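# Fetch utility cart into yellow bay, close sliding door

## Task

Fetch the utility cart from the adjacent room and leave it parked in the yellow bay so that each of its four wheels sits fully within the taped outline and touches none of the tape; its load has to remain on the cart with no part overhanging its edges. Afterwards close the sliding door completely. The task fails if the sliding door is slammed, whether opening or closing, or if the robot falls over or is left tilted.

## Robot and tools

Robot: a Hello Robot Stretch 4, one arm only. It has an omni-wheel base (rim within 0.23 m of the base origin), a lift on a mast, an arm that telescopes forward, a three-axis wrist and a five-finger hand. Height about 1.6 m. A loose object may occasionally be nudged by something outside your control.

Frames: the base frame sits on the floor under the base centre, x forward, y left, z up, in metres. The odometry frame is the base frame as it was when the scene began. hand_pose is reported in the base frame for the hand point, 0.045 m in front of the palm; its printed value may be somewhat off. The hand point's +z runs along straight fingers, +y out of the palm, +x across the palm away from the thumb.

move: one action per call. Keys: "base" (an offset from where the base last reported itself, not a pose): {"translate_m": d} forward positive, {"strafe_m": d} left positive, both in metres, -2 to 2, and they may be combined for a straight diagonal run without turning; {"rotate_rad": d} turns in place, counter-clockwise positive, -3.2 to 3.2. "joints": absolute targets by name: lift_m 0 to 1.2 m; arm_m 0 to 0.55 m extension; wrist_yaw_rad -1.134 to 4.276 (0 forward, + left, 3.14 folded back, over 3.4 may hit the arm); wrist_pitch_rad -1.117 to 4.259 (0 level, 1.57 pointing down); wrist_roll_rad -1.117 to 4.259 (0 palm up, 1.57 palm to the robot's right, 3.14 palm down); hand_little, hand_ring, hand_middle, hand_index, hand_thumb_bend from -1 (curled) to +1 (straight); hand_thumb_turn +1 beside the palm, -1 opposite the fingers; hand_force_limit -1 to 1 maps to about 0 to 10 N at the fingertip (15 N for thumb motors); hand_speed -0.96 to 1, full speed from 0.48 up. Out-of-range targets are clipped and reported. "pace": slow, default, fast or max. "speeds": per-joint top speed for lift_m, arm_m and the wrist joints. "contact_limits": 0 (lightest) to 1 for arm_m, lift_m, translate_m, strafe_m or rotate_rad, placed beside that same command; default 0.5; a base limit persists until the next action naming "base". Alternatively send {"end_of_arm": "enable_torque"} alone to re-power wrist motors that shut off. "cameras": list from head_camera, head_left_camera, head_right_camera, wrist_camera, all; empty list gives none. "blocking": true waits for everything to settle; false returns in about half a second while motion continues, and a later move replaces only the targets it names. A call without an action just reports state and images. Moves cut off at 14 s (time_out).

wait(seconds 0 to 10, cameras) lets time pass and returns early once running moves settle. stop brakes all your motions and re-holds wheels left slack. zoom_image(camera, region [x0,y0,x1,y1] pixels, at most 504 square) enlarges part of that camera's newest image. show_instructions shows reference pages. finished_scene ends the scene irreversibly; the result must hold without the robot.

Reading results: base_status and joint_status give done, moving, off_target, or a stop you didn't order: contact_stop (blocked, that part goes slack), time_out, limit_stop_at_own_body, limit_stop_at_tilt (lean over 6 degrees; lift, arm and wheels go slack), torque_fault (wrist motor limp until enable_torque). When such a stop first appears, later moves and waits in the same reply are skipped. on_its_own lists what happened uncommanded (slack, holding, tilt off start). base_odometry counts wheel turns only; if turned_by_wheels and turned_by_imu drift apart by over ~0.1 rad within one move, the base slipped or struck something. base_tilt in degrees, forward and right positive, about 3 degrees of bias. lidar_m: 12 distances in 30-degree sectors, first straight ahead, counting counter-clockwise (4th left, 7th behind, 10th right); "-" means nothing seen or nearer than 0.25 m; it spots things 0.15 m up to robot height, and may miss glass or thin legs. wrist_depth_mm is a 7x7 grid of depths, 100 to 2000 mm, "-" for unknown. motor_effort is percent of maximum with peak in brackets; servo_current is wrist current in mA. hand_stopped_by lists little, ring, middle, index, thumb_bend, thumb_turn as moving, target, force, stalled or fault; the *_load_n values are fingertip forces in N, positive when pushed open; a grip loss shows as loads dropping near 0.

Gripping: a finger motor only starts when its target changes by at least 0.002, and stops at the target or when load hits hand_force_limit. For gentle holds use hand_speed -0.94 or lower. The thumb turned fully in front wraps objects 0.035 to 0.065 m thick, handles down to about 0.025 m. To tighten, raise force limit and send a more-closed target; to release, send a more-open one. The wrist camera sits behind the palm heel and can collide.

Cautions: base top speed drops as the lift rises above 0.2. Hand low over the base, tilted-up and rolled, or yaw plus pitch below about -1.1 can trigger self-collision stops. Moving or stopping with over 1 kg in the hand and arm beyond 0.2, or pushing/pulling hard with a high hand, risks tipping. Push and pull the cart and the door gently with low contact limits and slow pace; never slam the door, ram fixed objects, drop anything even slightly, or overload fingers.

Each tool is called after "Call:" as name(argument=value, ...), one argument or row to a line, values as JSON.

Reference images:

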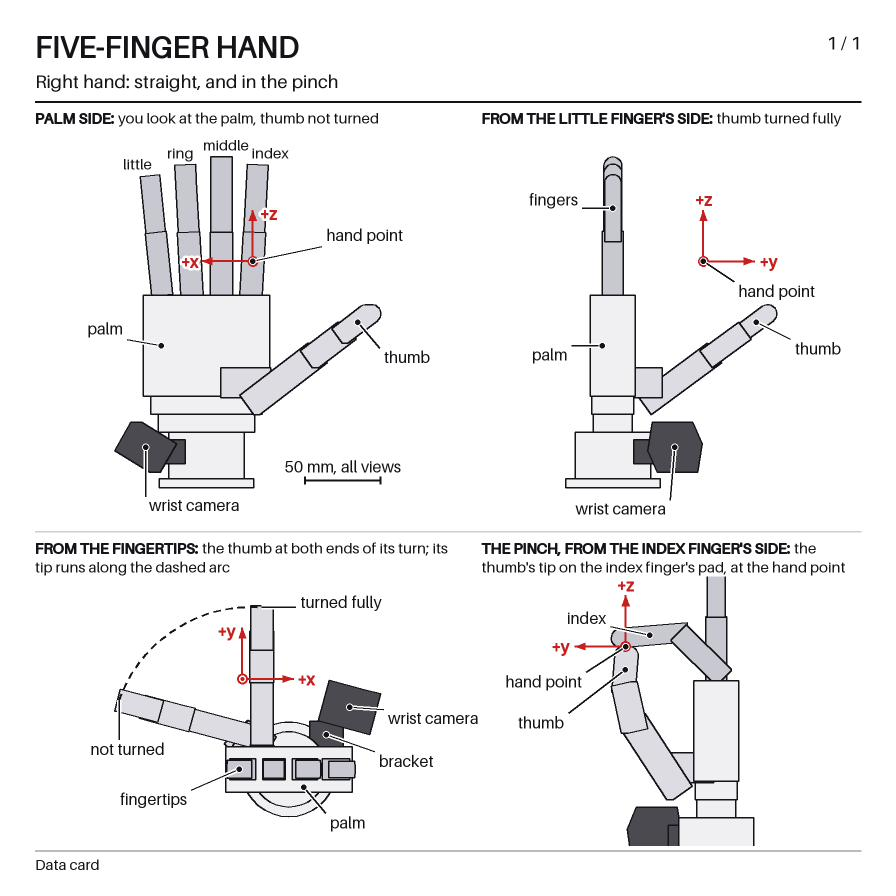

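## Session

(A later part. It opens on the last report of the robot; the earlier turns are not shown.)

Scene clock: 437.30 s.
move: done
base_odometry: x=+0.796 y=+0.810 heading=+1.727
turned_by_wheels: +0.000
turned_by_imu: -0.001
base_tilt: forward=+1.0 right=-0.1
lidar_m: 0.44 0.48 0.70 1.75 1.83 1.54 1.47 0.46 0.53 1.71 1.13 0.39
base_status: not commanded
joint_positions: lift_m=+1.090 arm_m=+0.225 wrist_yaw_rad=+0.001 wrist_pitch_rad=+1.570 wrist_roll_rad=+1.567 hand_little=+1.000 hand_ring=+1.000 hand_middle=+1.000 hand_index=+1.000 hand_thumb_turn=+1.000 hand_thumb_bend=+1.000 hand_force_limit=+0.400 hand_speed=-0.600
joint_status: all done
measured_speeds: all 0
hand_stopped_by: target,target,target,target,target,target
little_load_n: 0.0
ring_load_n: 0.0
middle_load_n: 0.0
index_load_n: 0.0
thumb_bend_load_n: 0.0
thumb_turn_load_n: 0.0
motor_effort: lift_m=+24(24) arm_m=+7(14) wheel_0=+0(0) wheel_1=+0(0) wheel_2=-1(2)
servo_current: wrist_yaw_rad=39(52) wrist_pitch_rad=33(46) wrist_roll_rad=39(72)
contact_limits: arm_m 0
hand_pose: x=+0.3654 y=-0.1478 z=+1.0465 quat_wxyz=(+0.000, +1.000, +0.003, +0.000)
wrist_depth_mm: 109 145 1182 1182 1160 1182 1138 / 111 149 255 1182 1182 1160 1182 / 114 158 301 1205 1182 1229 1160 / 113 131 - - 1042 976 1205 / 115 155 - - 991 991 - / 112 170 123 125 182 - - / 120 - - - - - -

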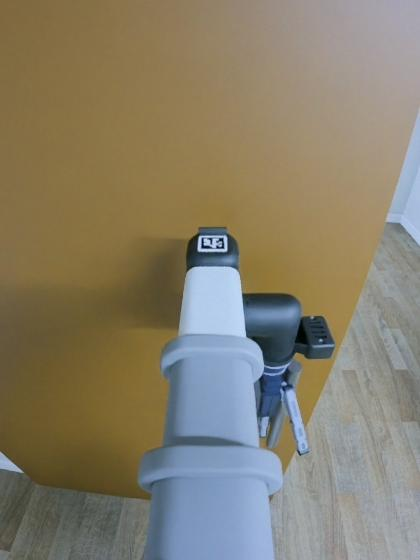

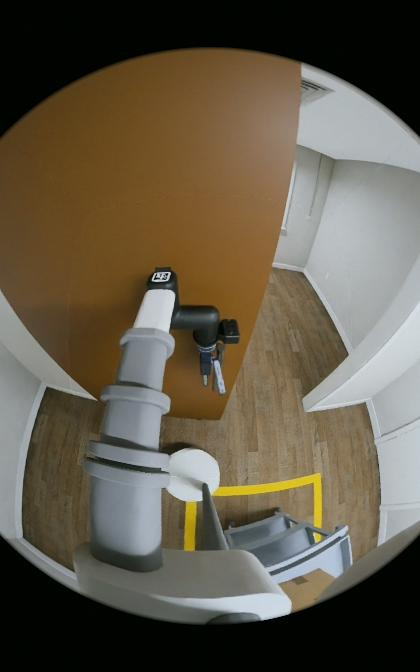

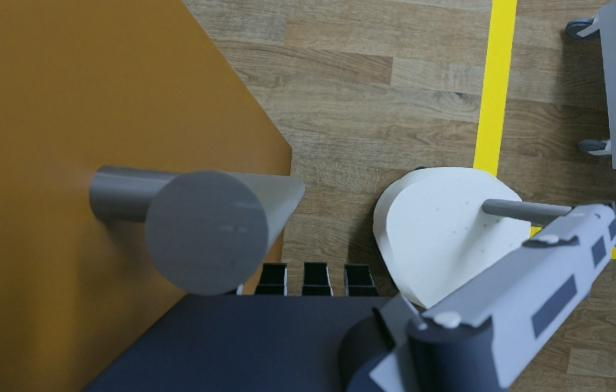

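Call:
move(
  joints={"lift_m": 1.06},
  pace="slow",
)

Call:
move(
  base={"strafe_m": -0.08},
  pace="slow",
  contact_limits={"strafe_m": 0.2},
  cameras=["head_camera", "wrist_camera"],
)

Scene clock: 440.07 s.
move: done
base_odometry: x=+0.796 y=+0.810 heading=+1.727
turned_by_wheels: +0.000
turned_by_imu: -0.001
base_tilt: forward=+0.9 right=-0.1
lidar_m: 0.43 0.47 0.69 1.76 1.85 1.51 1.46 0.43 0.53 1.73 1.13 0.43
base_status: not commanded
joint_positions: lift_m=+1.060 arm_m=+0.225 wrist_yaw_rad=+0.001 wrist_pitch_rad=+1.570 wrist_roll_rad=+1.567 hand_little=+1.000 hand_ring=+1.000 hand_middle=+1.000 hand_index=+1.000 hand_thumb_turn=+1.000 hand_thumb_bend=+1.000 hand_force_limit=+0.400 hand_speed=-0.600
joint_status: all done
measured_speeds: all 0
hand_stopped_by: target,target,target,target,target,target
little_load_n: 0.0
ring_load_n: 0.5
middle_load_n: 0.0
index_load_n: 0.0
thumb_bend_load_n: -0.5
thumb_turn_load_n: 0.0
motor_effort: lift_m=+17(22) arm_m=+7(7) wheel_0=+0(0) wheel_1=+0(0) wheel_2=-1(1)
servo_current: wrist_yaw_rad=46(59) wrist_pitch_rad=39(46) wrist_roll_rad=33(59)
contact_limits: arm_m 0
hand_pose: x=+0.3654 y=-0.1478 z=+1.0170 quat_wxyz=(+0.000, +1.000, +0.003, +0.000)
wrist_depth_mm: 109 145 1138 1138 1138 1182 1138 / 111 149 254 1160 1160 1160 1160 / 114 158 301 1160 1182 1160 1138 / - - - - 976 960 1160 / - - - - 960 960 - / 107 - - - 138 - - / 120 - - - - - -
pictures: none

Scene clock: 441.60 s.
move: contact_stop
base_odometry: x=+0.839 y=+0.812 heading=+1.754
turned_by_wheels: +0.027
turned_by_imu: +0.026
base_tilt: forward=+1.0 right=-0.1
lidar_m: 0.45 0.46 0.71 1.80 1.89 1.51 0.92 0.41 0.53 1.59 1.11 0.42
base_status: strafe_m contact_stop (by the wheels' count: -0.042 of -0.080)
joint_positions: lift_m=+1.060 arm_m=+0.225 wrist_yaw_rad=-0.001 wrist_pitch_rad=+1.571 wrist_roll_rad=+1.568 hand_little=+1.000 hand_ring=+1.000 hand_middle=+1.000 hand_index=+1.000 hand_thumb_turn=+1.000 hand_thumb_bend=+1.000 hand_force_limit=+0.400 hand_speed=-0.600
joint_status: not commanded
measured_speeds: all 0
hand_stopped_by: target,target,target,target,target,target
little_load_n: 0.0
ring_load_n: 0.0
middle_load_n: 0.0
index_load_n: 0.0
thumb_bend_load_n: 0.0
thumb_turn_load_n: 0.0
on_its_own: the wheels are slack since a contact_stop
motor_effort: lift_m=+18(18) arm_m=+7(7) wheel_0=+0(21) wheel_1=+0(6) wheel_2=+0(6)
servo_current: wrist_yaw_rad=46(52) wrist_pitch_rad=33(46) wrist_roll_rad=33(65)
contact_limits: arm_m 0; strafe_m 0.2
hand_pose: x=+0.3648 y=-0.1477 z=+1.0170 quat_wxyz=(+0.000, +1.000, +0.001, +0.000)
wrist_depth_mm: 111 148 1160 1160 1160 1138 1138 / 111 154 282 1160 1160 1160 1160 / 107 170 270 1182 1160 1160 1138 / - - - - 960 960 1160 / - - - - 991 946 - / 109 - - 125 182 - - / 123 - - - - - -

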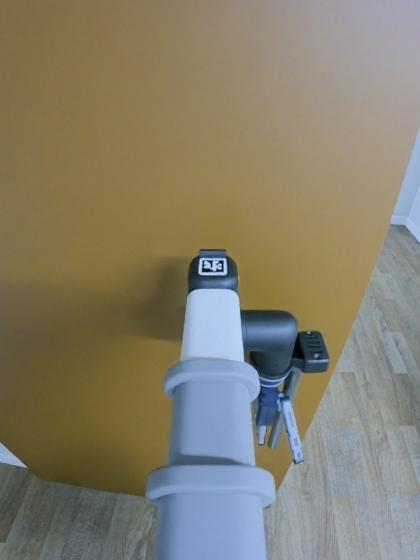

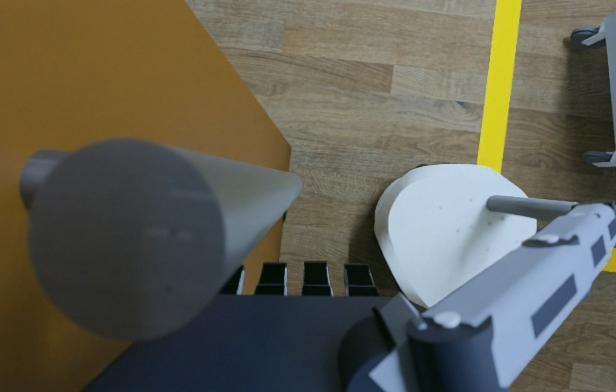

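Call:
move(
  base={"strafe_m": -0.08},
  pace="slow",
  contact_limits={"strafe_m": 0.35},
  cameras=["head_camera", "wrist_camera"],
)

Scene clock: 443.83 s.
move: contact_stop
base_odometry: x=+0.896 y=+0.817 heading=+1.784
turned_by_wheels: +0.031
turned_by_imu: +0.032
base_tilt: forward=+1.0 right=-0.1
lidar_m: 0.43 0.48 0.73 1.86 1.89 1.51 0.41 0.42 0.52 1.52 1.05 0.41
base_status: strafe_m contact_stop (by the wheels' count: -0.057 of -0.080)
joint_positions: lift_m=+1.060 arm_m=+0.225 wrist_yaw_rad=-0.001 wrist_pitch_rad=+1.572 wrist_roll_rad=+1.568 hand_little=+1.000 hand_ring=+1.000 hand_middle=+1.000 hand_index=+1.000 hand_thumb_turn=+1.000 hand_thumb_bend=+1.000 hand_force_limit=+0.400 hand_speed=-0.600
joint_status: not commanded
measured_speeds: all 0
hand_stopped_by: target,target,target,target,target,target
little_load_n: 0.0
ring_load_n: 0.0
middle_load_n: 0.0
index_load_n: 0.0
thumb_bend_load_n: 0.0
thumb_turn_load_n: 0.0
on_its_own: the wheels are slack since a contact_stop
motor_effort: lift_m=+18(18) arm_m=+7(7) wheel_0=+0(23) wheel_1=+0(7) wheel_2=+0(6)
servo_current: wrist_yaw_rad=39(59) wrist_pitch_rad=33(52) wrist_roll_rad=33(72)
contact_limits: arm_m 0; strafe_m 0.35
hand_pose: x=+0.3645 y=-0.1477 z=+1.0170 quat_wxyz=(+0.000, +1.000, +0.001, -0.001)
wrist_depth_mm: 110 146 240 1160 1118 1118 1118 / - - - - 1138 1138 1138 / - - - - 1160 1182 1160 / 109 - - - 960 946 1182 / 117 171 306 842 960 960 - / 114 173 136 126 184 - - / 122 - - - - - -

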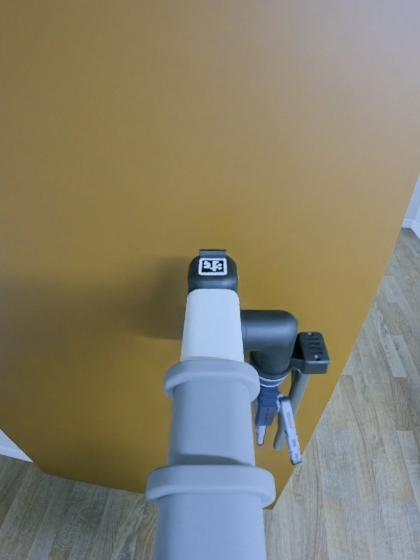

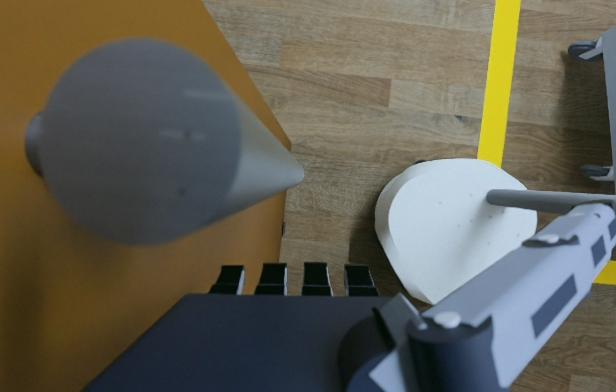

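Call:
move(
  base={"rotate_rad": -0.055},
  pace="slow",
  contact_limits={"rotate_rad": 0.5},
  cameras=["wrist_camera"],
)

Call:
move(
  base={"strafe_m": -0.1},
  pace="slow",
  contact_limits={"strafe_m": 0.5},
  cameras=["head_camera", "wrist_camera"],
)

Scene clock: 446.90 s.
move: done
base_odometry: x=+0.896 y=+0.817 heading=+1.729
turned_by_wheels: -0.055
turned_by_imu: -0.056
base_tilt: forward=+0.9 right=-0.1
lidar_m: 0.45 0.47 0.70 1.86 1.98 1.52 0.51 0.40 0.50 1.73 1.06 0.39
base_status: done
joint_positions: lift_m=+1.060 arm_m=+0.225 wrist_yaw_rad=-0.001 wrist_pitch_rad=+1.572 wrist_roll_rad=+1.568 hand_little=+1.000 hand_ring=+1.000 hand_middle=+1.000 hand_index=+1.000 hand_thumb_turn=+1.000 hand_thumb_bend=+1.000 hand_force_limit=+0.400 hand_speed=-0.600
joint_status: not commanded
measured_speeds: all 0
hand_stopped_by: target,target,target,target,target,target
little_load_n: 0.0
ring_load_n: 0.0
middle_load_n: 0.0
index_load_n: 0.0
thumb_bend_load_n: 0.0
thumb_turn_load_n: 0.0
motor_effort: lift_m=+18(18) arm_m=+7(7) wheel_0=+1(5) wheel_1=+1(5) wheel_2=+0(5)
servo_current: wrist_yaw_rad=46(52) wrist_pitch_rad=39(52) wrist_roll_rad=46(65)
contact_limits: arm_m 0; rotate_rad 0.5
hand_pose: x=+0.3645 y=-0.1477 z=+1.0170 quat_wxyz=(+0.000, +1.000, +0.001, -0.001)
wrist_depth_mm: 117 164 1138 1138 1138 1138 1138 / 114 169 325 1160 1160 1138 1138 / 116 172 332 1160 1160 1160 1182 / 108 174 271 1160 976 960 1138 / - - - 1160 976 960 - / - - - 126 184 - - / - - - - - - -

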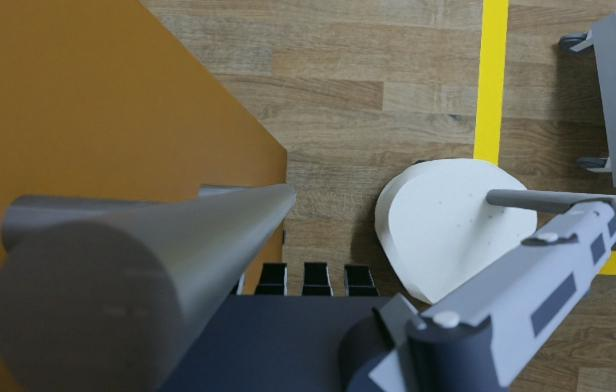

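Scene clock: 449.03 s.
move: done
base_odometry: x=+0.994 y=+0.833 heading=+1.730
turned_by_wheels: +0.000
turned_by_imu: +0.000
base_tilt: forward=+0.9 right=-0.1
lidar_m: 0.42 0.48 0.69 1.93 2.04 1.52 0.39 0.42 0.48 1.71 0.96 0.39
base_status: done
joint_positions: lift_m=+1.060 arm_m=+0.225 wrist_yaw_rad=-0.002 wrist_pitch_rad=+1.572 wrist_roll_rad=+1.568 hand_little=+1.000 hand_ring=+1.000 hand_middle=+1.000 hand_index=+1.000 hand_thumb_turn=+1.000 hand_thumb_bend=+1.000 hand_force_limit=+0.400 hand_speed=-0.600
joint_status: not commanded
measured_speeds: all 0
hand_stopped_by: target,target,target,target,target,target
little_load_n: 0.0
ring_load_n: 0.0
middle_load_n: 0.0
index_load_n: 0.0
thumb_bend_load_n: -0.5
thumb_turn_load_n: 0.0
motor_effort: lift_m=+18(18) arm_m=+7(7) wheel_0=+7(22) wheel_1=+0(5) wheel_2=-2(8)
servo_current: wrist_yaw_rad=46(59) wrist_pitch_rad=26(46) wrist_roll_rad=33(91)
contact_limits: arm_m 0; strafe_m 0.5
hand_pose: x=+0.3644 y=-0.1476 z=+1.0170 quat_wxyz=(+0.000, +1.000, +0.000, -0.001)
wrist_depth_mm: 118 158 1160 1138 1138 1182 1182 / 114 173 1160 1160 1160 1138 1182 / 116 175 345 1160 1160 1182 1182 / 122 177 278 1160 960 960 1182 / 102 110 117 1182 960 960 - / 107 - - 125 185 - - / - - - - - - -

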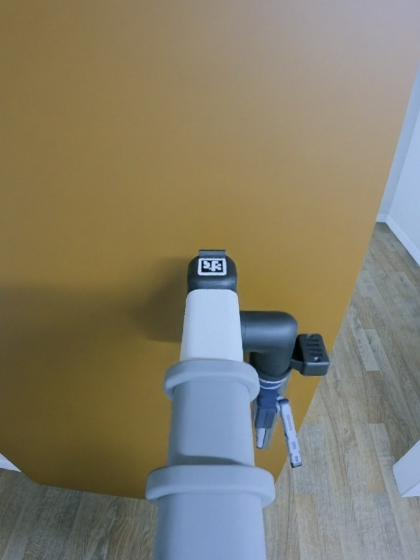

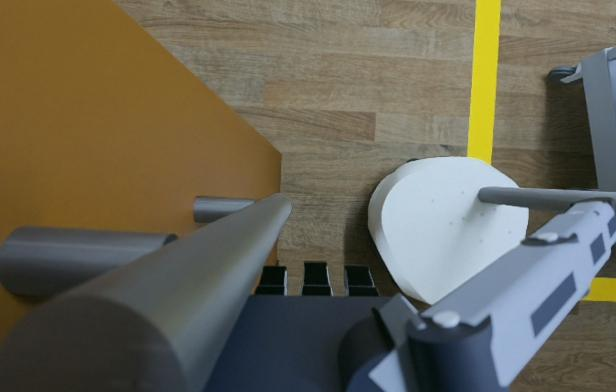

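Call:
move(
  base={"strafe_m": -0.3},
  pace="slow",
  contact_limits={"strafe_m": 0.5},
  cameras=["head_camera", "head_right_camera", "wrist_camera"],
)

Scene clock: 453.90 s.
move: done
base_odometry: x=+1.290 y=+0.881 heading=+1.730
turned_by_wheels: +0.000
turned_by_imu: +0.000
base_tilt: forward=+1.0 right=-0.1
lidar_m: 0.43 0.46 0.69 2.26 2.01 0.37 0.35 0.32 1.48 1.41 0.73 0.37
base_status: done
joint_positions: lift_m=+1.060 arm_m=+0.225 wrist_yaw_rad=-0.002 wrist_pitch_rad=+1.572 wrist_roll_rad=+1.568 hand_little=+1.000 hand_ring=+1.000 hand_middle=+1.000 hand_index=+1.000 hand_thumb_turn=+1.000 hand_thumb_bend=+1.000 hand_force_limit=+0.400 hand_speed=-0.600
joint_status: not commanded
measured_speeds: all 0
hand_stopped_by: target,target,target,target,target,target
little_load_n: 0.0
ring_load_n: 0.0
middle_load_n: 0.0
index_load_n: 0.0
thumb_bend_load_n: 0.0
thumb_turn_load_n: 0.0
motor_effort: lift_m=+17(18) arm_m=+7(7) wheel_0=+4(16) wheel_1=-2(4) wheel_2=+0(7)
servo_current: wrist_yaw_rad=59(59) wrist_pitch_rad=33(46) wrist_roll_rad=59(78)
contact_limits: arm_m 0; strafe_m 0.5
hand_pose: x=+0.3644 y=-0.1476 z=+1.0170 quat_wxyz=(+0.000, +1.000, +0.000, -0.001)
wrist_depth_mm: - 148 1025 1160 1160 1138 1118 / - 139 244 1138 1160 1182 1138 / 109 143 283 1182 1160 1160 1160 / 105 143 255 1160 976 960 1205 / - - - - 960 976 - / 106 127 - - - - - / 107 - - - - - -

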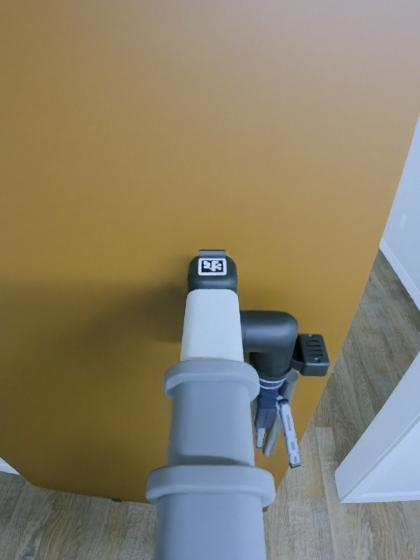

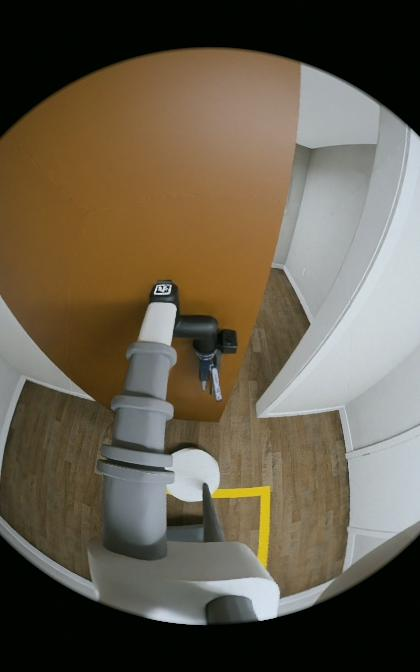

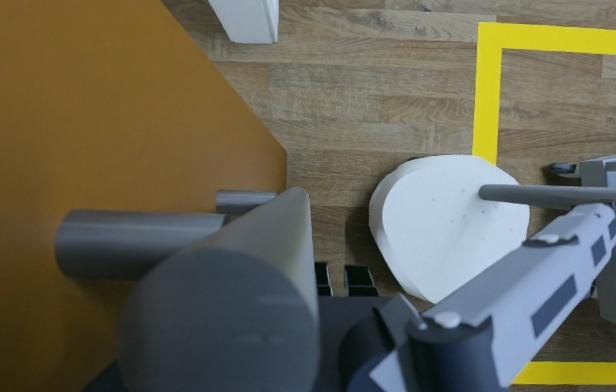

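Call:
move(
  joints={"arm_m": 0.208},
  pace="slow",
)

Call:
move(
  base={"strafe_m": -0.25},
  pace="slow",
  contact_limits={"strafe_m": 0.5},
  cameras=["head_camera", "head_right_camera", "wrist_camera"],
)

Scene clock: 455.70 s.
move: done
base_odometry: x=+1.290 y=+0.881 heading=+1.730
turned_by_wheels: +0.000
turned_by_imu: -0.001
base_tilt: forward=+0.9 right=-0.1
lidar_m: 0.42 0.47 0.69 2.25 2.03 0.36 0.33 0.34 1.47 1.43 0.72 0.37
base_status: not commanded
joint_positions: lift_m=+1.060 arm_m=+0.208 wrist_yaw_rad=-0.001 wrist_pitch_rad=+1.572 wrist_roll_rad=+1.568 hand_little=+1.000 hand_ring=+1.000 hand_middle=+1.000 hand_index=+1.000 hand_thumb_turn=+1.000 hand_thumb_bend=+1.000 hand_force_limit=+0.400 hand_speed=-0.600
joint_status: all done
measured_speeds: all 0
hand_stopped_by: target,target,target,target,target,target
little_load_n: 0.0
ring_load_n: 0.0
middle_load_n: 0.0
index_load_n: 0.0
thumb_bend_load_n: 0.0
thumb_turn_load_n: 0.0
motor_effort: lift_m=+18(18) arm_m=-7(11) wheel_0=+2(4) wheel_1=-2(2) wheel_2=+1(1)
servo_current: wrist_yaw_rad=46(59) wrist_pitch_rad=33(52) wrist_roll_rad=46(65)
contact_limits: strafe_m 0.5
hand_pose: x=+0.3481 y=-0.1477 z=+1.0170 quat_wxyz=(+0.000, +1.000, +0.001, -0.001)
wrist_depth_mm: 111 149 1138 1138 1160 1138 1138 / 113 154 296 1160 1138 1138 1138 / 111 158 306 1182 1160 1160 1160 / 108 160 277 1160 960 946 1078 / 101 - - - 960 960 - / 109 - - - 184 - - / - - - - - - -
pictures: none

Scene clock: 459.33 s.
move: done
base_odometry: x=+1.537 y=+0.920 heading=+1.730
turned_by_wheels: +0.000
turned_by_imu: +0.001
base_tilt: forward=+1.0 right=-0.1
lidar_m: 0.40 0.46 0.66 2.41 0.52 0.34 0.37 1.59 1.23 1.18 0.66 0.37
base_status: done
joint_positions: lift_m=+1.060 arm_m=+0.208 wrist_yaw_rad=-0.002 wrist_pitch_rad=+1.572 wrist_roll_rad=+1.568 hand_little=+1.000 hand_ring=+1.000 hand_middle=+1.000 hand_index=+1.000 hand_thumb_turn=+1.000 hand_thumb_bend=+1.000 hand_force_limit=+0.400 hand_speed=-0.600
joint_status: not commanded
measured_speeds: all 0
hand_stopped_by: target,target,target,target,target,target
little_load_n: 0.0
ring_load_n: 0.0
middle_load_n: 0.0
index_load_n: 0.0
thumb_bend_load_n: 0.0
thumb_turn_load_n: 0.0
motor_effort: lift_m=+18(18) arm_m=-4(7) wheel_0=+4(19) wheel_1=+0(6) wheel_2=+0(7)
servo_current: wrist_yaw_rad=52(59) wrist_pitch_rad=39(52) wrist_roll_rad=52(72)
contact_limits: strafe_m 0.5
hand_pose: x=+0.3478 y=-0.1476 z=+1.0170 quat_wxyz=(+0.000, +1.000, +0.000, -0.001)
wrist_depth_mm: - 144 394 1138 1160 1118 1160 / 112 145 253 1160 1160 1160 1160 / 108 147 294 1182 1160 1182 1160 / 109 150 264 1160 960 960 1160 / - - - - 960 976 - / 111 - - - - - - / 111 - - - - - -

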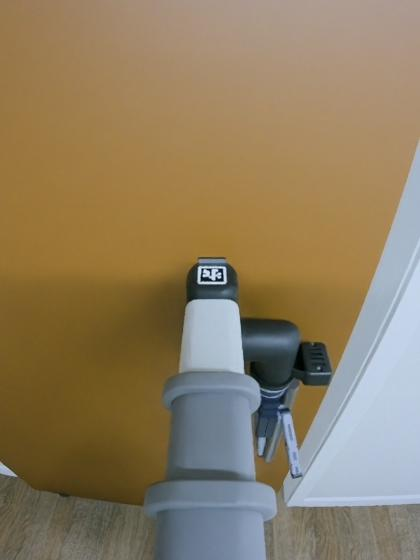

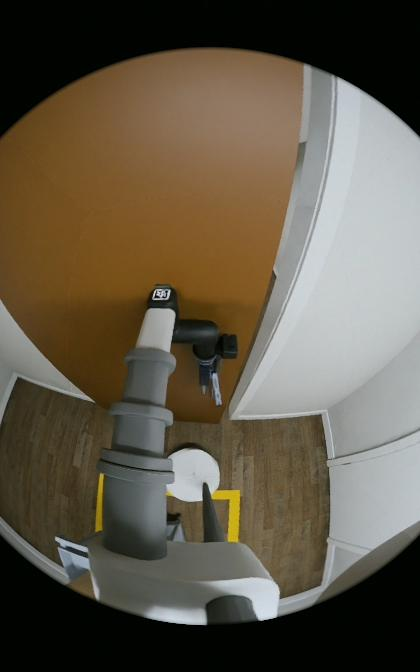

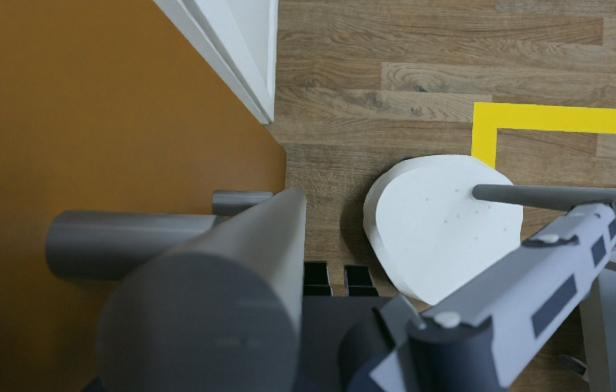

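Call:
move(
  base={"strafe_m": -0.1},
  joints={"arm_m": 0.203},
  pace="slow",
  contact_limits={"strafe_m": 0.5},
  cameras=["head_camera", "wrist_camera"],
)

Call:
zoom_image(
  camera="head_camera",
  region=[180, 300, 420, 540],
)

Scene clock: 462.80 s.
move: done
base_odometry: x=+1.636 y=+0.936 heading=+1.731
turned_by_wheels: +0.001
turned_by_imu: +0.000
base_tilt: forward=+1.0 right=-0.1
lidar_m: 0.38 0.44 0.66 2.41 0.54 0.35 0.56 1.52 1.13 1.06 0.66 0.35
base_status: done
joint_positions: lift_m=+1.060 arm_m=+0.203 wrist_yaw_rad=-0.001 wrist_pitch_rad=+1.572 wrist_roll_rad=+1.568 hand_little=+1.000 hand_ring=+1.000 hand_middle=+1.000 hand_index=+1.000 hand_thumb_turn=+1.000 hand_thumb_bend=+1.000 hand_force_limit=+0.400 hand_speed=-0.600
joint_status: all done
measured_speeds: all 0
hand_stopped_by: target,target,target,target,target,target
little_load_n: 0.0
ring_load_n: 0.0
middle_load_n: 0.0
index_load_n: 0.0
thumb_bend_load_n: 0.0
thumb_turn_load_n: 0.0
motor_effort: lift_m=+17(18) arm_m=-6(10) wheel_0=+4(15) wheel_1=+0(6) wheel_2=+1(7)
servo_current: wrist_yaw_rad=46(59) wrist_pitch_rad=26(46) wrist_roll_rad=33(78)
contact_limits: strafe_m 0.5
hand_pose: x=+0.3430 y=-0.1476 z=+1.0170 quat_wxyz=(+0.000, +1.000, +0.001, -0.001)
wrist_depth_mm: - 141 436 1160 1160 1182 1160 / - 141 243 1160 1160 1138 1160 / 106 145 289 1138 1182 1160 1160 / 106 146 258 1138 960 960 1182 / 100 - - - 960 960 - / 108 129 - - - - - / 109 - - - - - -

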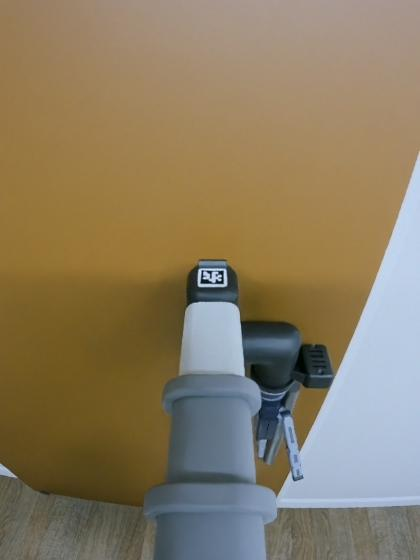

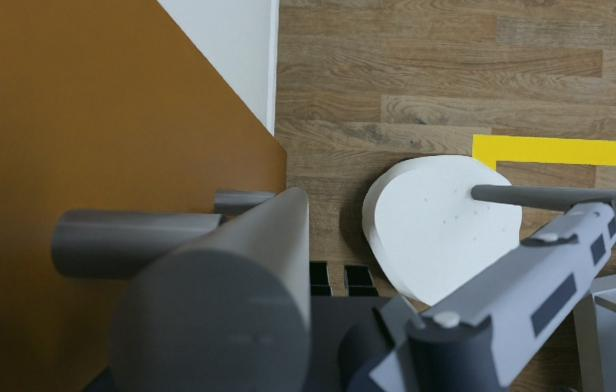

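Scaled by 2.100 from the camera's image (finer frame: 600x800).

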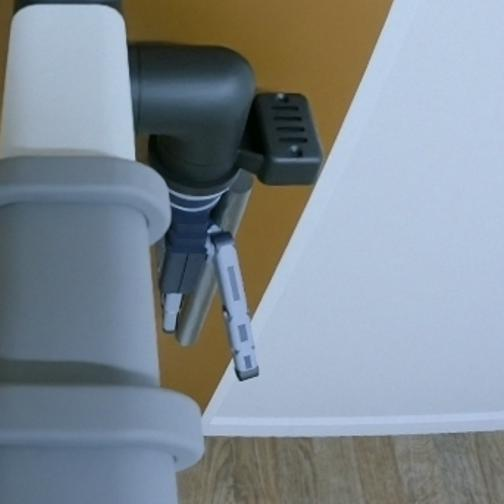

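Call:
move(
  base={"strafe_m": -0.025},
  pace="slow",
  contact_limits={"strafe_m": 0.4},
)

Call:
move(
  base={"strafe_m": -0.02},
  pace="slow",
  contact_limits={"strafe_m": 0.4},
  cameras=["head_camera", "head_left_camera", "wrist_camera"],
)

Call:
zoom_image(
  camera="head_camera",
  region=[180, 300, 420, 540],
)

Scene clock: 465.07 s.
move: done
base_odometry: x=+1.660 y=+0.940 heading=+1.731
turned_by_wheels: +0.000
turned_by_imu: -0.002
base_tilt: forward=+1.0 right=-0.1
lidar_m: 0.40 0.44 0.65 2.43 0.51 0.38 0.65 1.49 1.12 1.06 0.64 0.39
base_status: done
joint_positions: lift_m=+1.060 arm_m=+0.203 wrist_yaw_rad=-0.001 wrist_pitch_rad=+1.572 wrist_roll_rad=+1.568 hand_little=+1.000 hand_ring=+1.000 hand_middle=+1.000 hand_index=+1.000 hand_thumb_turn=+1.000 hand_thumb_bend=+1.000 hand_force_limit=+0.400 hand_speed=-0.600
joint_status: not commanded
measured_speeds: all 0
hand_stopped_by: target,target,target,target,target,target
little_load_n: 0.0
ring_load_n: 0.0
middle_load_n: 0.0
index_load_n: 0.0
thumb_bend_load_n: -0.5
thumb_turn_load_n: 0.0
motor_effort: lift_m=+17(18) arm_m=-6(6) wheel_0=+3(13) wheel_1=-2(6) wheel_2=-1(5)
servo_current: wrist_yaw_rad=52(52) wrist_pitch_rad=33(46) wrist_roll_rad=26(78)
contact_limits: strafe_m 0.4
hand_pose: x=+0.3430 y=-0.1476 z=+1.0170 quat_wxyz=(+0.000, +1.000, +0.001, -0.001)
wrist_depth_mm: - 141 459 1160 1160 1138 1138 / - 135 229 1182 1160 1160 1138 / 106 136 264 1160 1160 1182 1138 / 103 138 240 1160 960 946 1138 / 101 - - - - 960 - / 109 124 - - - - - / 109 - - - - - -
pictures: none

Scene clock: 466.27 s.
move: done
base_odometry: x=+1.680 y=+0.943 heading=+1.731
turned_by_wheels: +0.000
turned_by_imu: -0.001
base_tilt: forward=+1.0 right=-0.1
lidar_m: 0.40 0.42 0.64 2.40 0.50 0.39 0.70 1.45 1.09 1.05 0.64 0.37
base_status: done
joint_positions: lift_m=+1.060 arm_m=+0.203 wrist_yaw_rad=-0.001 wrist_pitch_rad=+1.572 wrist_roll_rad=+1.568 hand_little=+1.000 hand_ring=+1.000 hand_middle=+1.000 hand_index=+1.000 hand_thumb_turn=+1.000 hand_thumb_bend=+1.000 hand_force_limit=+0.400 hand_speed=-0.600
joint_status: not commanded
measured_speeds: all 0
hand_stopped_by: target,target,target,target,target,target
little_load_n: 0.0
ring_load_n: 0.0
middle_load_n: 0.0
index_load_n: 0.0
thumb_bend_load_n: 0.0
thumb_turn_load_n: 0.0
motor_effort: lift_m=+17(18) arm_m=-6(6) wheel_0=+0(14) wheel_1=+0(6) wheel_2=-2(6)
servo_current: wrist_yaw_rad=46(52) wrist_pitch_rad=39(39) wrist_roll_rad=59(59)
contact_limits: strafe_m 0.4
hand_pose: x=+0.3430 y=-0.1476 z=+1.0170 quat_wxyz=(+0.000, +1.000, +0.001, -0.001)
wrist_depth_mm: - 129 459 1160 1160 1160 1138 / - 132 222 1160 1182 1160 1160 / - 134 258 1182 1138 1160 1160 / - 135 266 1160 960 946 1160 / - 109 189 - 960 960 - / 102 106 - - - - - / 107 121 - - - - -

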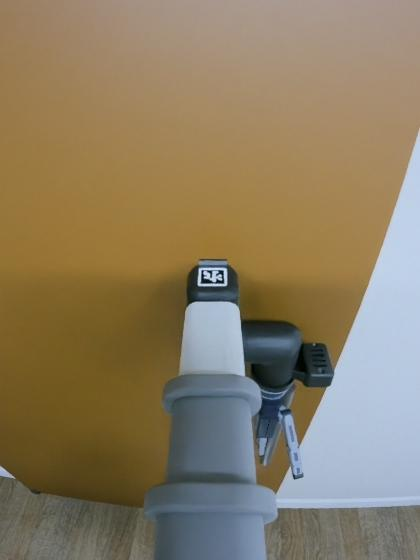

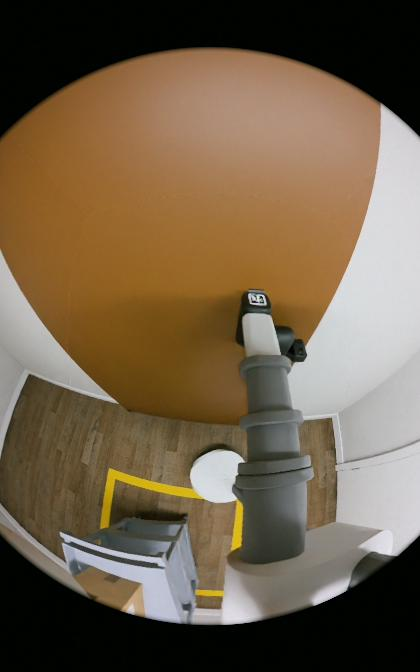

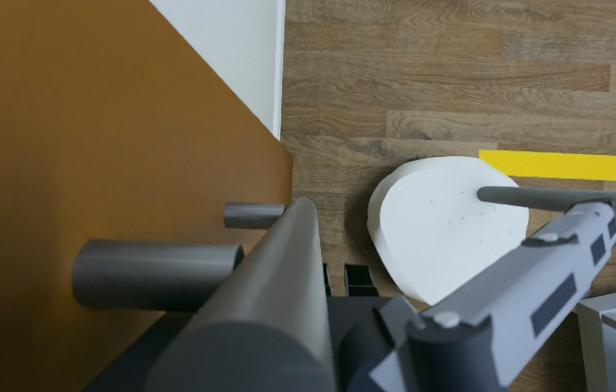

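Scaled by 2.100 from the camera's image (finer frame: 600x800).

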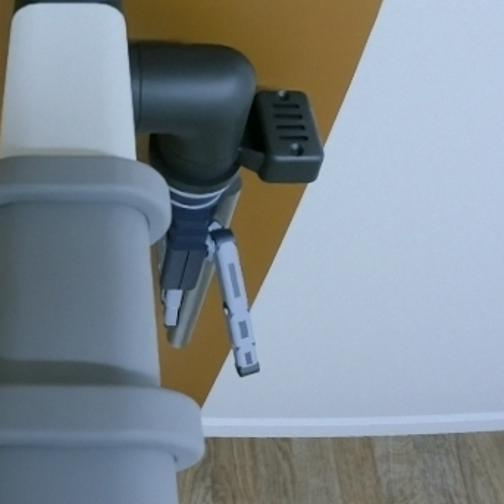

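Call:
move(
  base={"strafe_m": -0.02},
  pace="slow",
  contact_limits={"strafe_m": 0.4},
  cameras=["head_camera", "wrist_camera"],
)

Scene clock: 468.50 s.
move: contact_stop
base_odometry: x=+1.693 y=+0.945 heading=+1.790
turned_by_wheels: +0.060
turned_by_imu: +0.066
base_tilt: forward=+1.0 right=-0.1
lidar_m: 0.39 0.44 0.68 2.67 0.44 0.40 0.81 1.31 1.03 1.02 0.60 0.36
base_status: strafe_m contact_stop (by the wheels' count: -0.013 of -0.020)
joint_positions: lift_m=+1.060 arm_m=+0.203 wrist_yaw_rad=-0.001 wrist_pitch_rad=+1.572 wrist_roll_rad=+1.568 hand_little=+1.000 hand_ring=+1.000 hand_middle=+1.000 hand_index=+1.000 hand_thumb_turn=+1.000 hand_thumb_bend=+1.000 hand_force_limit=+0.400 hand_speed=-0.600
joint_status: not commanded
measured_speeds: all 0
hand_stopped_by: target,target,target,target,target,target
little_load_n: 0.0
ring_load_n: 0.0
middle_load_n: 0.0
index_load_n: 0.0
thumb_bend_load_n: 0.0
thumb_turn_load_n: 0.0
on_its_own: the wheels are slack since a contact_stop
motor_effort: lift_m=+18(18) arm_m=-4(6) wheel_0=+0(26) wheel_1=+0(5) wheel_2=+0(8)
servo_current: wrist_yaw_rad=46(59) wrist_pitch_rad=46(46) wrist_roll_rad=39(72)
contact_limits: strafe_m 0.4
hand_pose: x=+0.3428 y=-0.1476 z=+1.0170 quat_wxyz=(+0.000, +1.000, +0.001, -0.001)
wrist_depth_mm: - 113 168 1138 1138 1138 1160 / - 116 198 1160 1160 1138 1160 / - 120 221 1182 1138 1160 1160 / - 104 178 1182 960 960 654 / - 122 104 - - - - / - 123 - - - - - / - - - - - - -

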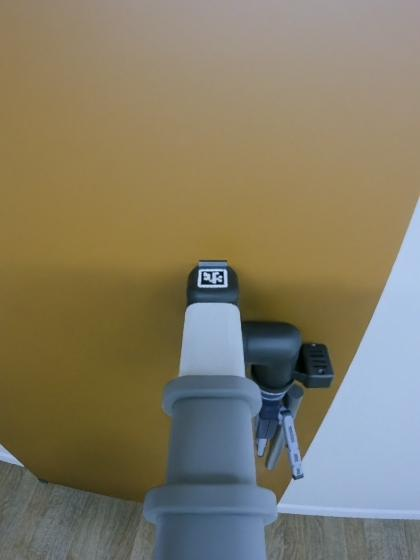

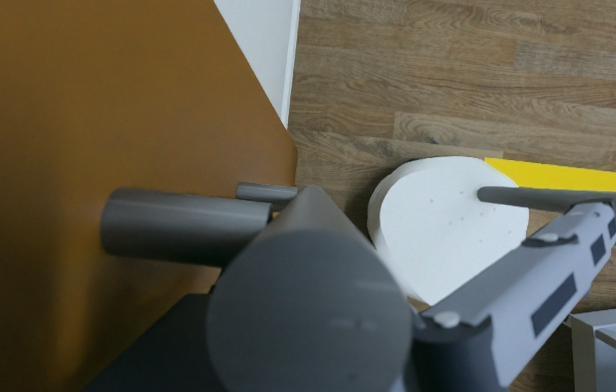

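Call:
move(
  base={"rotate_rad": -0.06},
  pace="slow",
  contact_limits={"rotate_rad": 0.5},
  cameras=["wrist_camera"],
)

Call:
move(
  base={"strafe_m": -0.02},
  pace="slow",
  contact_limits={"strafe_m": 0.6},
  cameras=["head_camera", "wrist_camera"],
)

Scene clock: 470.37 s.
move: done
base_odometry: x=+1.692 y=+0.945 heading=+1.733
turned_by_wheels: -0.058
turned_by_imu: -0.055
base_tilt: forward=+0.9 right=-0.1
lidar_m: 0.40 0.42 0.65 2.52 0.50 0.40 0.72 1.42 1.08 1.00 0.64 0.37
base_status: done
joint_positions: lift_m=+1.060 arm_m=+0.203 wrist_yaw_rad=-0.001 wrist_pitch_rad=+1.572 wrist_roll_rad=+1.568 hand_little=+1.000 hand_ring=+1.000 hand_middle=+1.000 hand_index=+1.000 hand_thumb_turn=+1.000 hand_thumb_bend=+1.000 hand_force_limit=+0.400 hand_speed=-0.600
joint_status: not commanded
measured_speeds: all 0
hand_stopped_by: target,target,target,target,target,target
little_load_n: 0.0
ring_load_n: 0.0
middle_load_n: 0.0
index_load_n: 0.0
thumb_bend_load_n: 0.0
thumb_turn_load_n: 0.0
motor_effort: lift_m=+18(18) arm_m=-4(4) wheel_0=+19(19) wheel_1=+2(5) wheel_2=+9(12)
servo_current: wrist_yaw_rad=39(52) wrist_pitch_rad=46(46) wrist_roll_rad=26(65)
contact_limits: rotate_rad 0.5
hand_pose: x=+0.3428 y=-0.1476 z=+1.0170 quat_wxyz=(+0.000, +1.000, +0.001, -0.001)
wrist_depth_mm: - 126 424 1138 1118 1118 1160 / - 121 204 1160 1160 1160 1160 / - 123 240 1182 1182 1160 1160 / - 128 250 798 960 960 723 / - 103 105 - 976 960 - / - 107 102 - - - - / - 115 - - - - -

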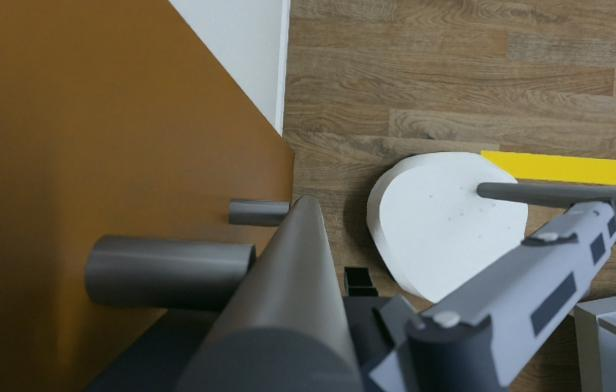

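Scene clock: 471.47 s.
move: done
base_odometry: x=+1.711 y=+0.948 heading=+1.735
turned_by_wheels: +0.002
turned_by_imu: +0.042
base_tilt: forward=+0.9 right=-0.3
lidar_m: 0.36 0.43 0.64 2.68 0.47 0.43 0.87 1.33 1.05 1.00 0.60 0.36
base_status: done
joint_positions: lift_m=+1.060 arm_m=+0.203 wrist_yaw_rad=-0.017 wrist_pitch_rad=+1.581 wrist_roll_rad=+1.572 hand_little=+1.000 hand_ring=+1.000 hand_middle=+1.000 hand_index=+1.000 hand_thumb_turn=+1.000 hand_thumb_bend=+1.000 hand_force_limit=+0.400 hand_speed=-0.600
joint_status: not commanded
measured_speeds: all 0
hand_stopped_by: target,target,target,target,target,target
little_load_n: 0.0
ring_load_n: 0.0
middle_load_n: 0.0
index_load_n: 0.0
thumb_bend_load_n: 0.0
thumb_turn_load_n: 0.0
motor_effort: lift_m=+14(18) arm_m=+4(4) wheel_0=+26(29) wheel_1=+4(5) wheel_2=-2(11)
servo_current: wrist_yaw_rad=98(104) wrist_pitch_rad=52(65) wrist_roll_rad=39(65)
contact_limits: strafe_m 0.6
hand_pose: x=+0.3382 y=-0.1470 z=+1.0176 quat_wxyz=(+0.000, +1.000, -0.009, -0.005)
wrist_depth_mm: - 123 459 1138 1160 1160 1138 / - 125 207 1160 1160 1160 1182 / - 121 254 1160 1160 1182 1182 / - 132 262 1182 960 976 621 / - 102 104 - 976 976 - / - 110 104 - - - - / - 112 - - - - -

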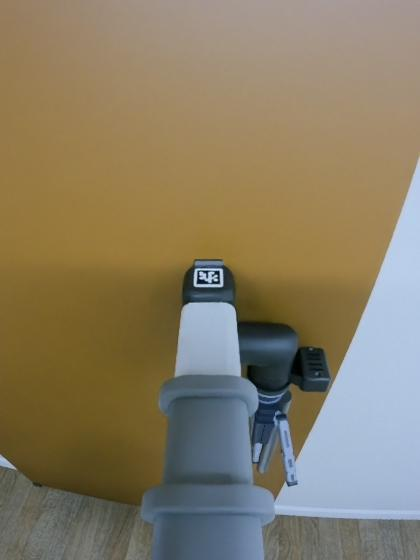

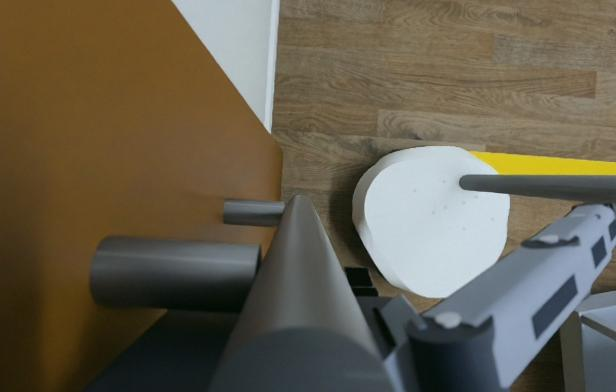

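Call:
move(
  base={"strafe_m": 0.05},
  pace="slow",
  cameras=["wrist_camera"],
)

Call:
move(
  joints={"arm_m": 0.05},
  cameras=["all"],
)

Call:
zoom_image(
  camera="head_camera",
  region=[200, 0, 420, 560],
)

Scene clock: 473.97 s.
move: done
base_odometry: x=+1.662 y=+0.940 heading=+1.735
turned_by_wheels: +0.000
turned_by_imu: -0.004
base_tilt: forward=+1.0 right=-0.1
lidar_m: 0.39 0.41 0.69 2.63 0.51 0.38 0.70 1.36 1.10 1.06 0.60 0.37
base_status: done
joint_positions: lift_m=+1.060 arm_m=+0.203 wrist_yaw_rad=-0.001 wrist_pitch_rad=+1.573 wrist_roll_rad=+1.572 hand_little=+1.000 hand_ring=+1.000 hand_middle=+1.000 hand_index=+1.000 hand_thumb_turn=+1.000 hand_thumb_bend=+1.000 hand_force_limit=+0.400 hand_speed=-0.600
joint_status: not commanded
measured_speeds: all 0
hand_stopped_by: target,target,target,target,target,target
little_load_n: -0.5
ring_load_n: 0.0
middle_load_n: 0.0
index_load_n: 0.0
thumb_bend_load_n: 0.0
thumb_turn_load_n: 0.0
motor_effort: lift_m=+17(18) arm_m=+4(4) wheel_0=-2(24) wheel_1=-1(8) wheel_2=-1(7)
servo_current: wrist_yaw_rad=46(98) wrist_pitch_rad=33(59) wrist_roll_rad=26(72)
hand_pose: x=+0.3423 y=-0.1475 z=+1.0171 quat_wxyz=(+0.000, +1.000, -0.001, -0.001)
wrist_depth_mm: - 109 182 - - - - / - 111 173 - - - - / - - - - - - - / - 118 193 1182 960 960 - / - 123 224 1182 946 976 - / - 116 135 126 184 - - / - - - - - - -

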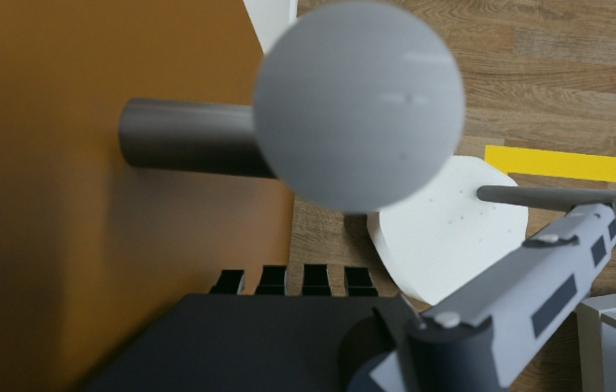

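Scene clock: 475.50 s.
move: done
base_odometry: x=+1.662 y=+0.940 heading=+1.735
turned_by_wheels: +0.000
turned_by_imu: +0.000
base_tilt: forward=+0.9 right=-0.2
lidar_m: 0.38 0.45 0.67 2.63 0.48 0.39 0.69 1.40 1.08 1.05 0.62 0.35
base_status: not commanded
joint_positions: lift_m=+1.060 arm_m=+0.050 wrist_yaw_rad=-0.001 wrist_pitch_rad=+1.573 wrist_roll_rad=+1.572 hand_little=+1.000 hand_ring=+1.000 hand_middle=+1.000 hand_index=+1.000 hand_thumb_turn=+1.000 hand_thumb_bend=+1.000 hand_force_limit=+0.400 hand_speed=-0.600
joint_status: all done
measured_speeds: all 0
hand_stopped_by: target,target,target,target,target,target
little_load_n: 0.0
ring_load_n: 0.0
middle_load_n: 0.0
index_load_n: -0.5
thumb_bend_load_n: 0.0
thumb_turn_load_n: 0.0
motor_effort: lift_m=+17(18) arm_m=-7(15) wheel_0=-2(2) wheel_1=-1(1) wheel_2=-2(2)
servo_current: wrist_yaw_rad=52(59) wrist_pitch_rad=46(52) wrist_roll_rad=52(72)
hand_pose: x=+0.1897 y=-0.1475 z=+1.0171 quat_wxyz=(+0.000, +1.000, -0.001, -0.001)
wrist_depth_mm: 274 480 1160 1160 1160 1138 1118 / 277 375 1160 1138 1138 1160 1138 / 248 399 788 1160 1160 1182 1138 / 267 392 820 1160 960 683 496 / 297 433 866 1182 960 1160 - / 303 439 136 126 184 - - / 309 394 - - - - -
pictures: head_camera, head_left_camera, head_right_camera, wrist_camera

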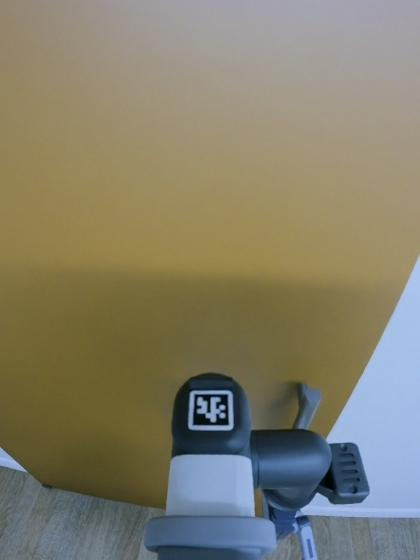

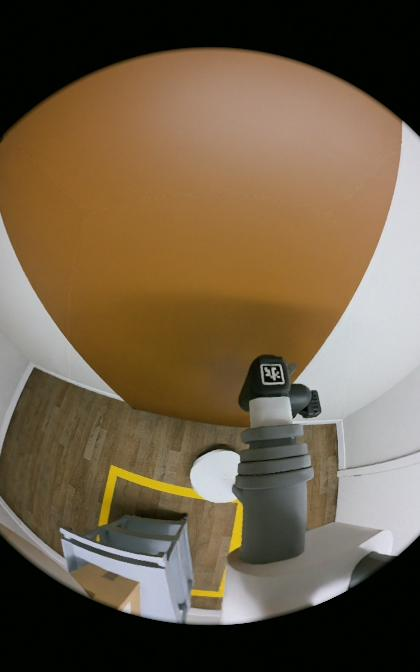

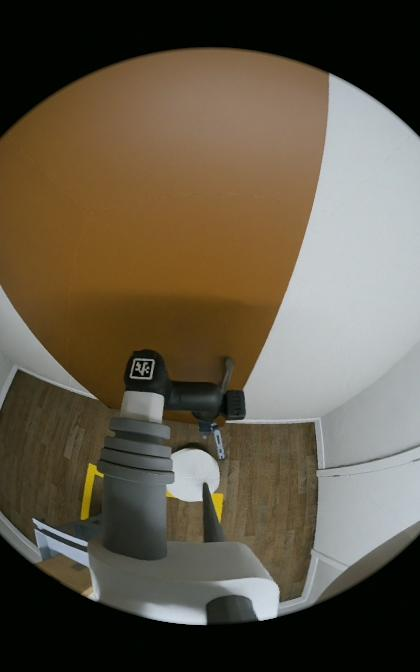

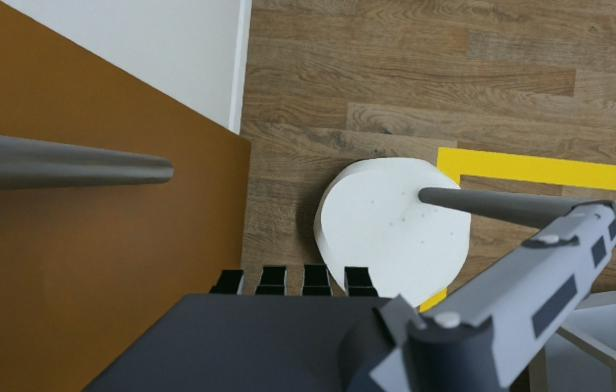

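Region (200, 0, 420, 560) is 220x560 pixels. A region can be at most 504 by 504 pixels.

Call:
zoom_image(
  camera="head_camera",
  region=[220, 250, 420, 550],
)

Call:
zoom_image(
  camera="head_left_camera",
  region=[0, 350, 260, 640],
)

Call:
zoom_image(
  camera="wrist_camera",
  region=[0, 0, 400, 300],
)

Scaled by 1.680 from the camera's image (finer frame: 600x800).

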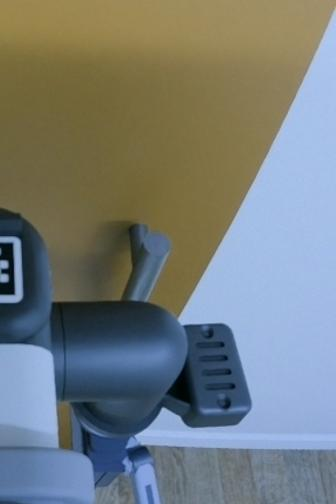

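Scaled by 1.738 from the camera's image (finer frame: 600x960).

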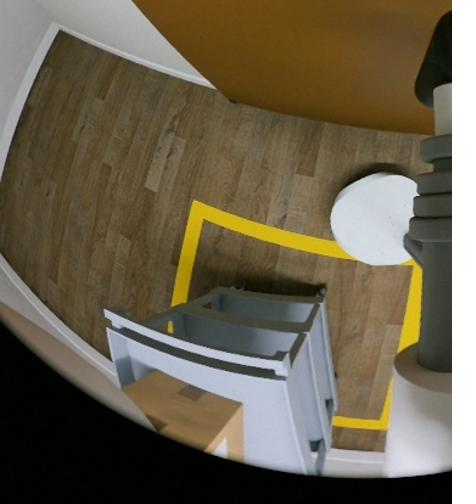

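Scaled by 1.260.

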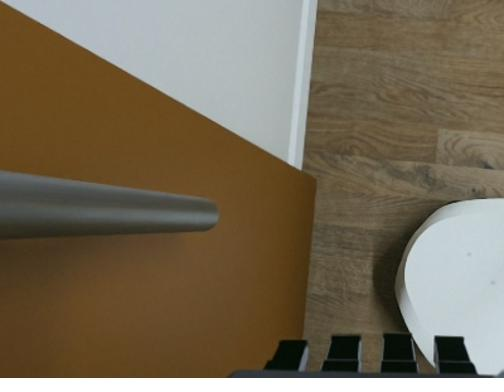

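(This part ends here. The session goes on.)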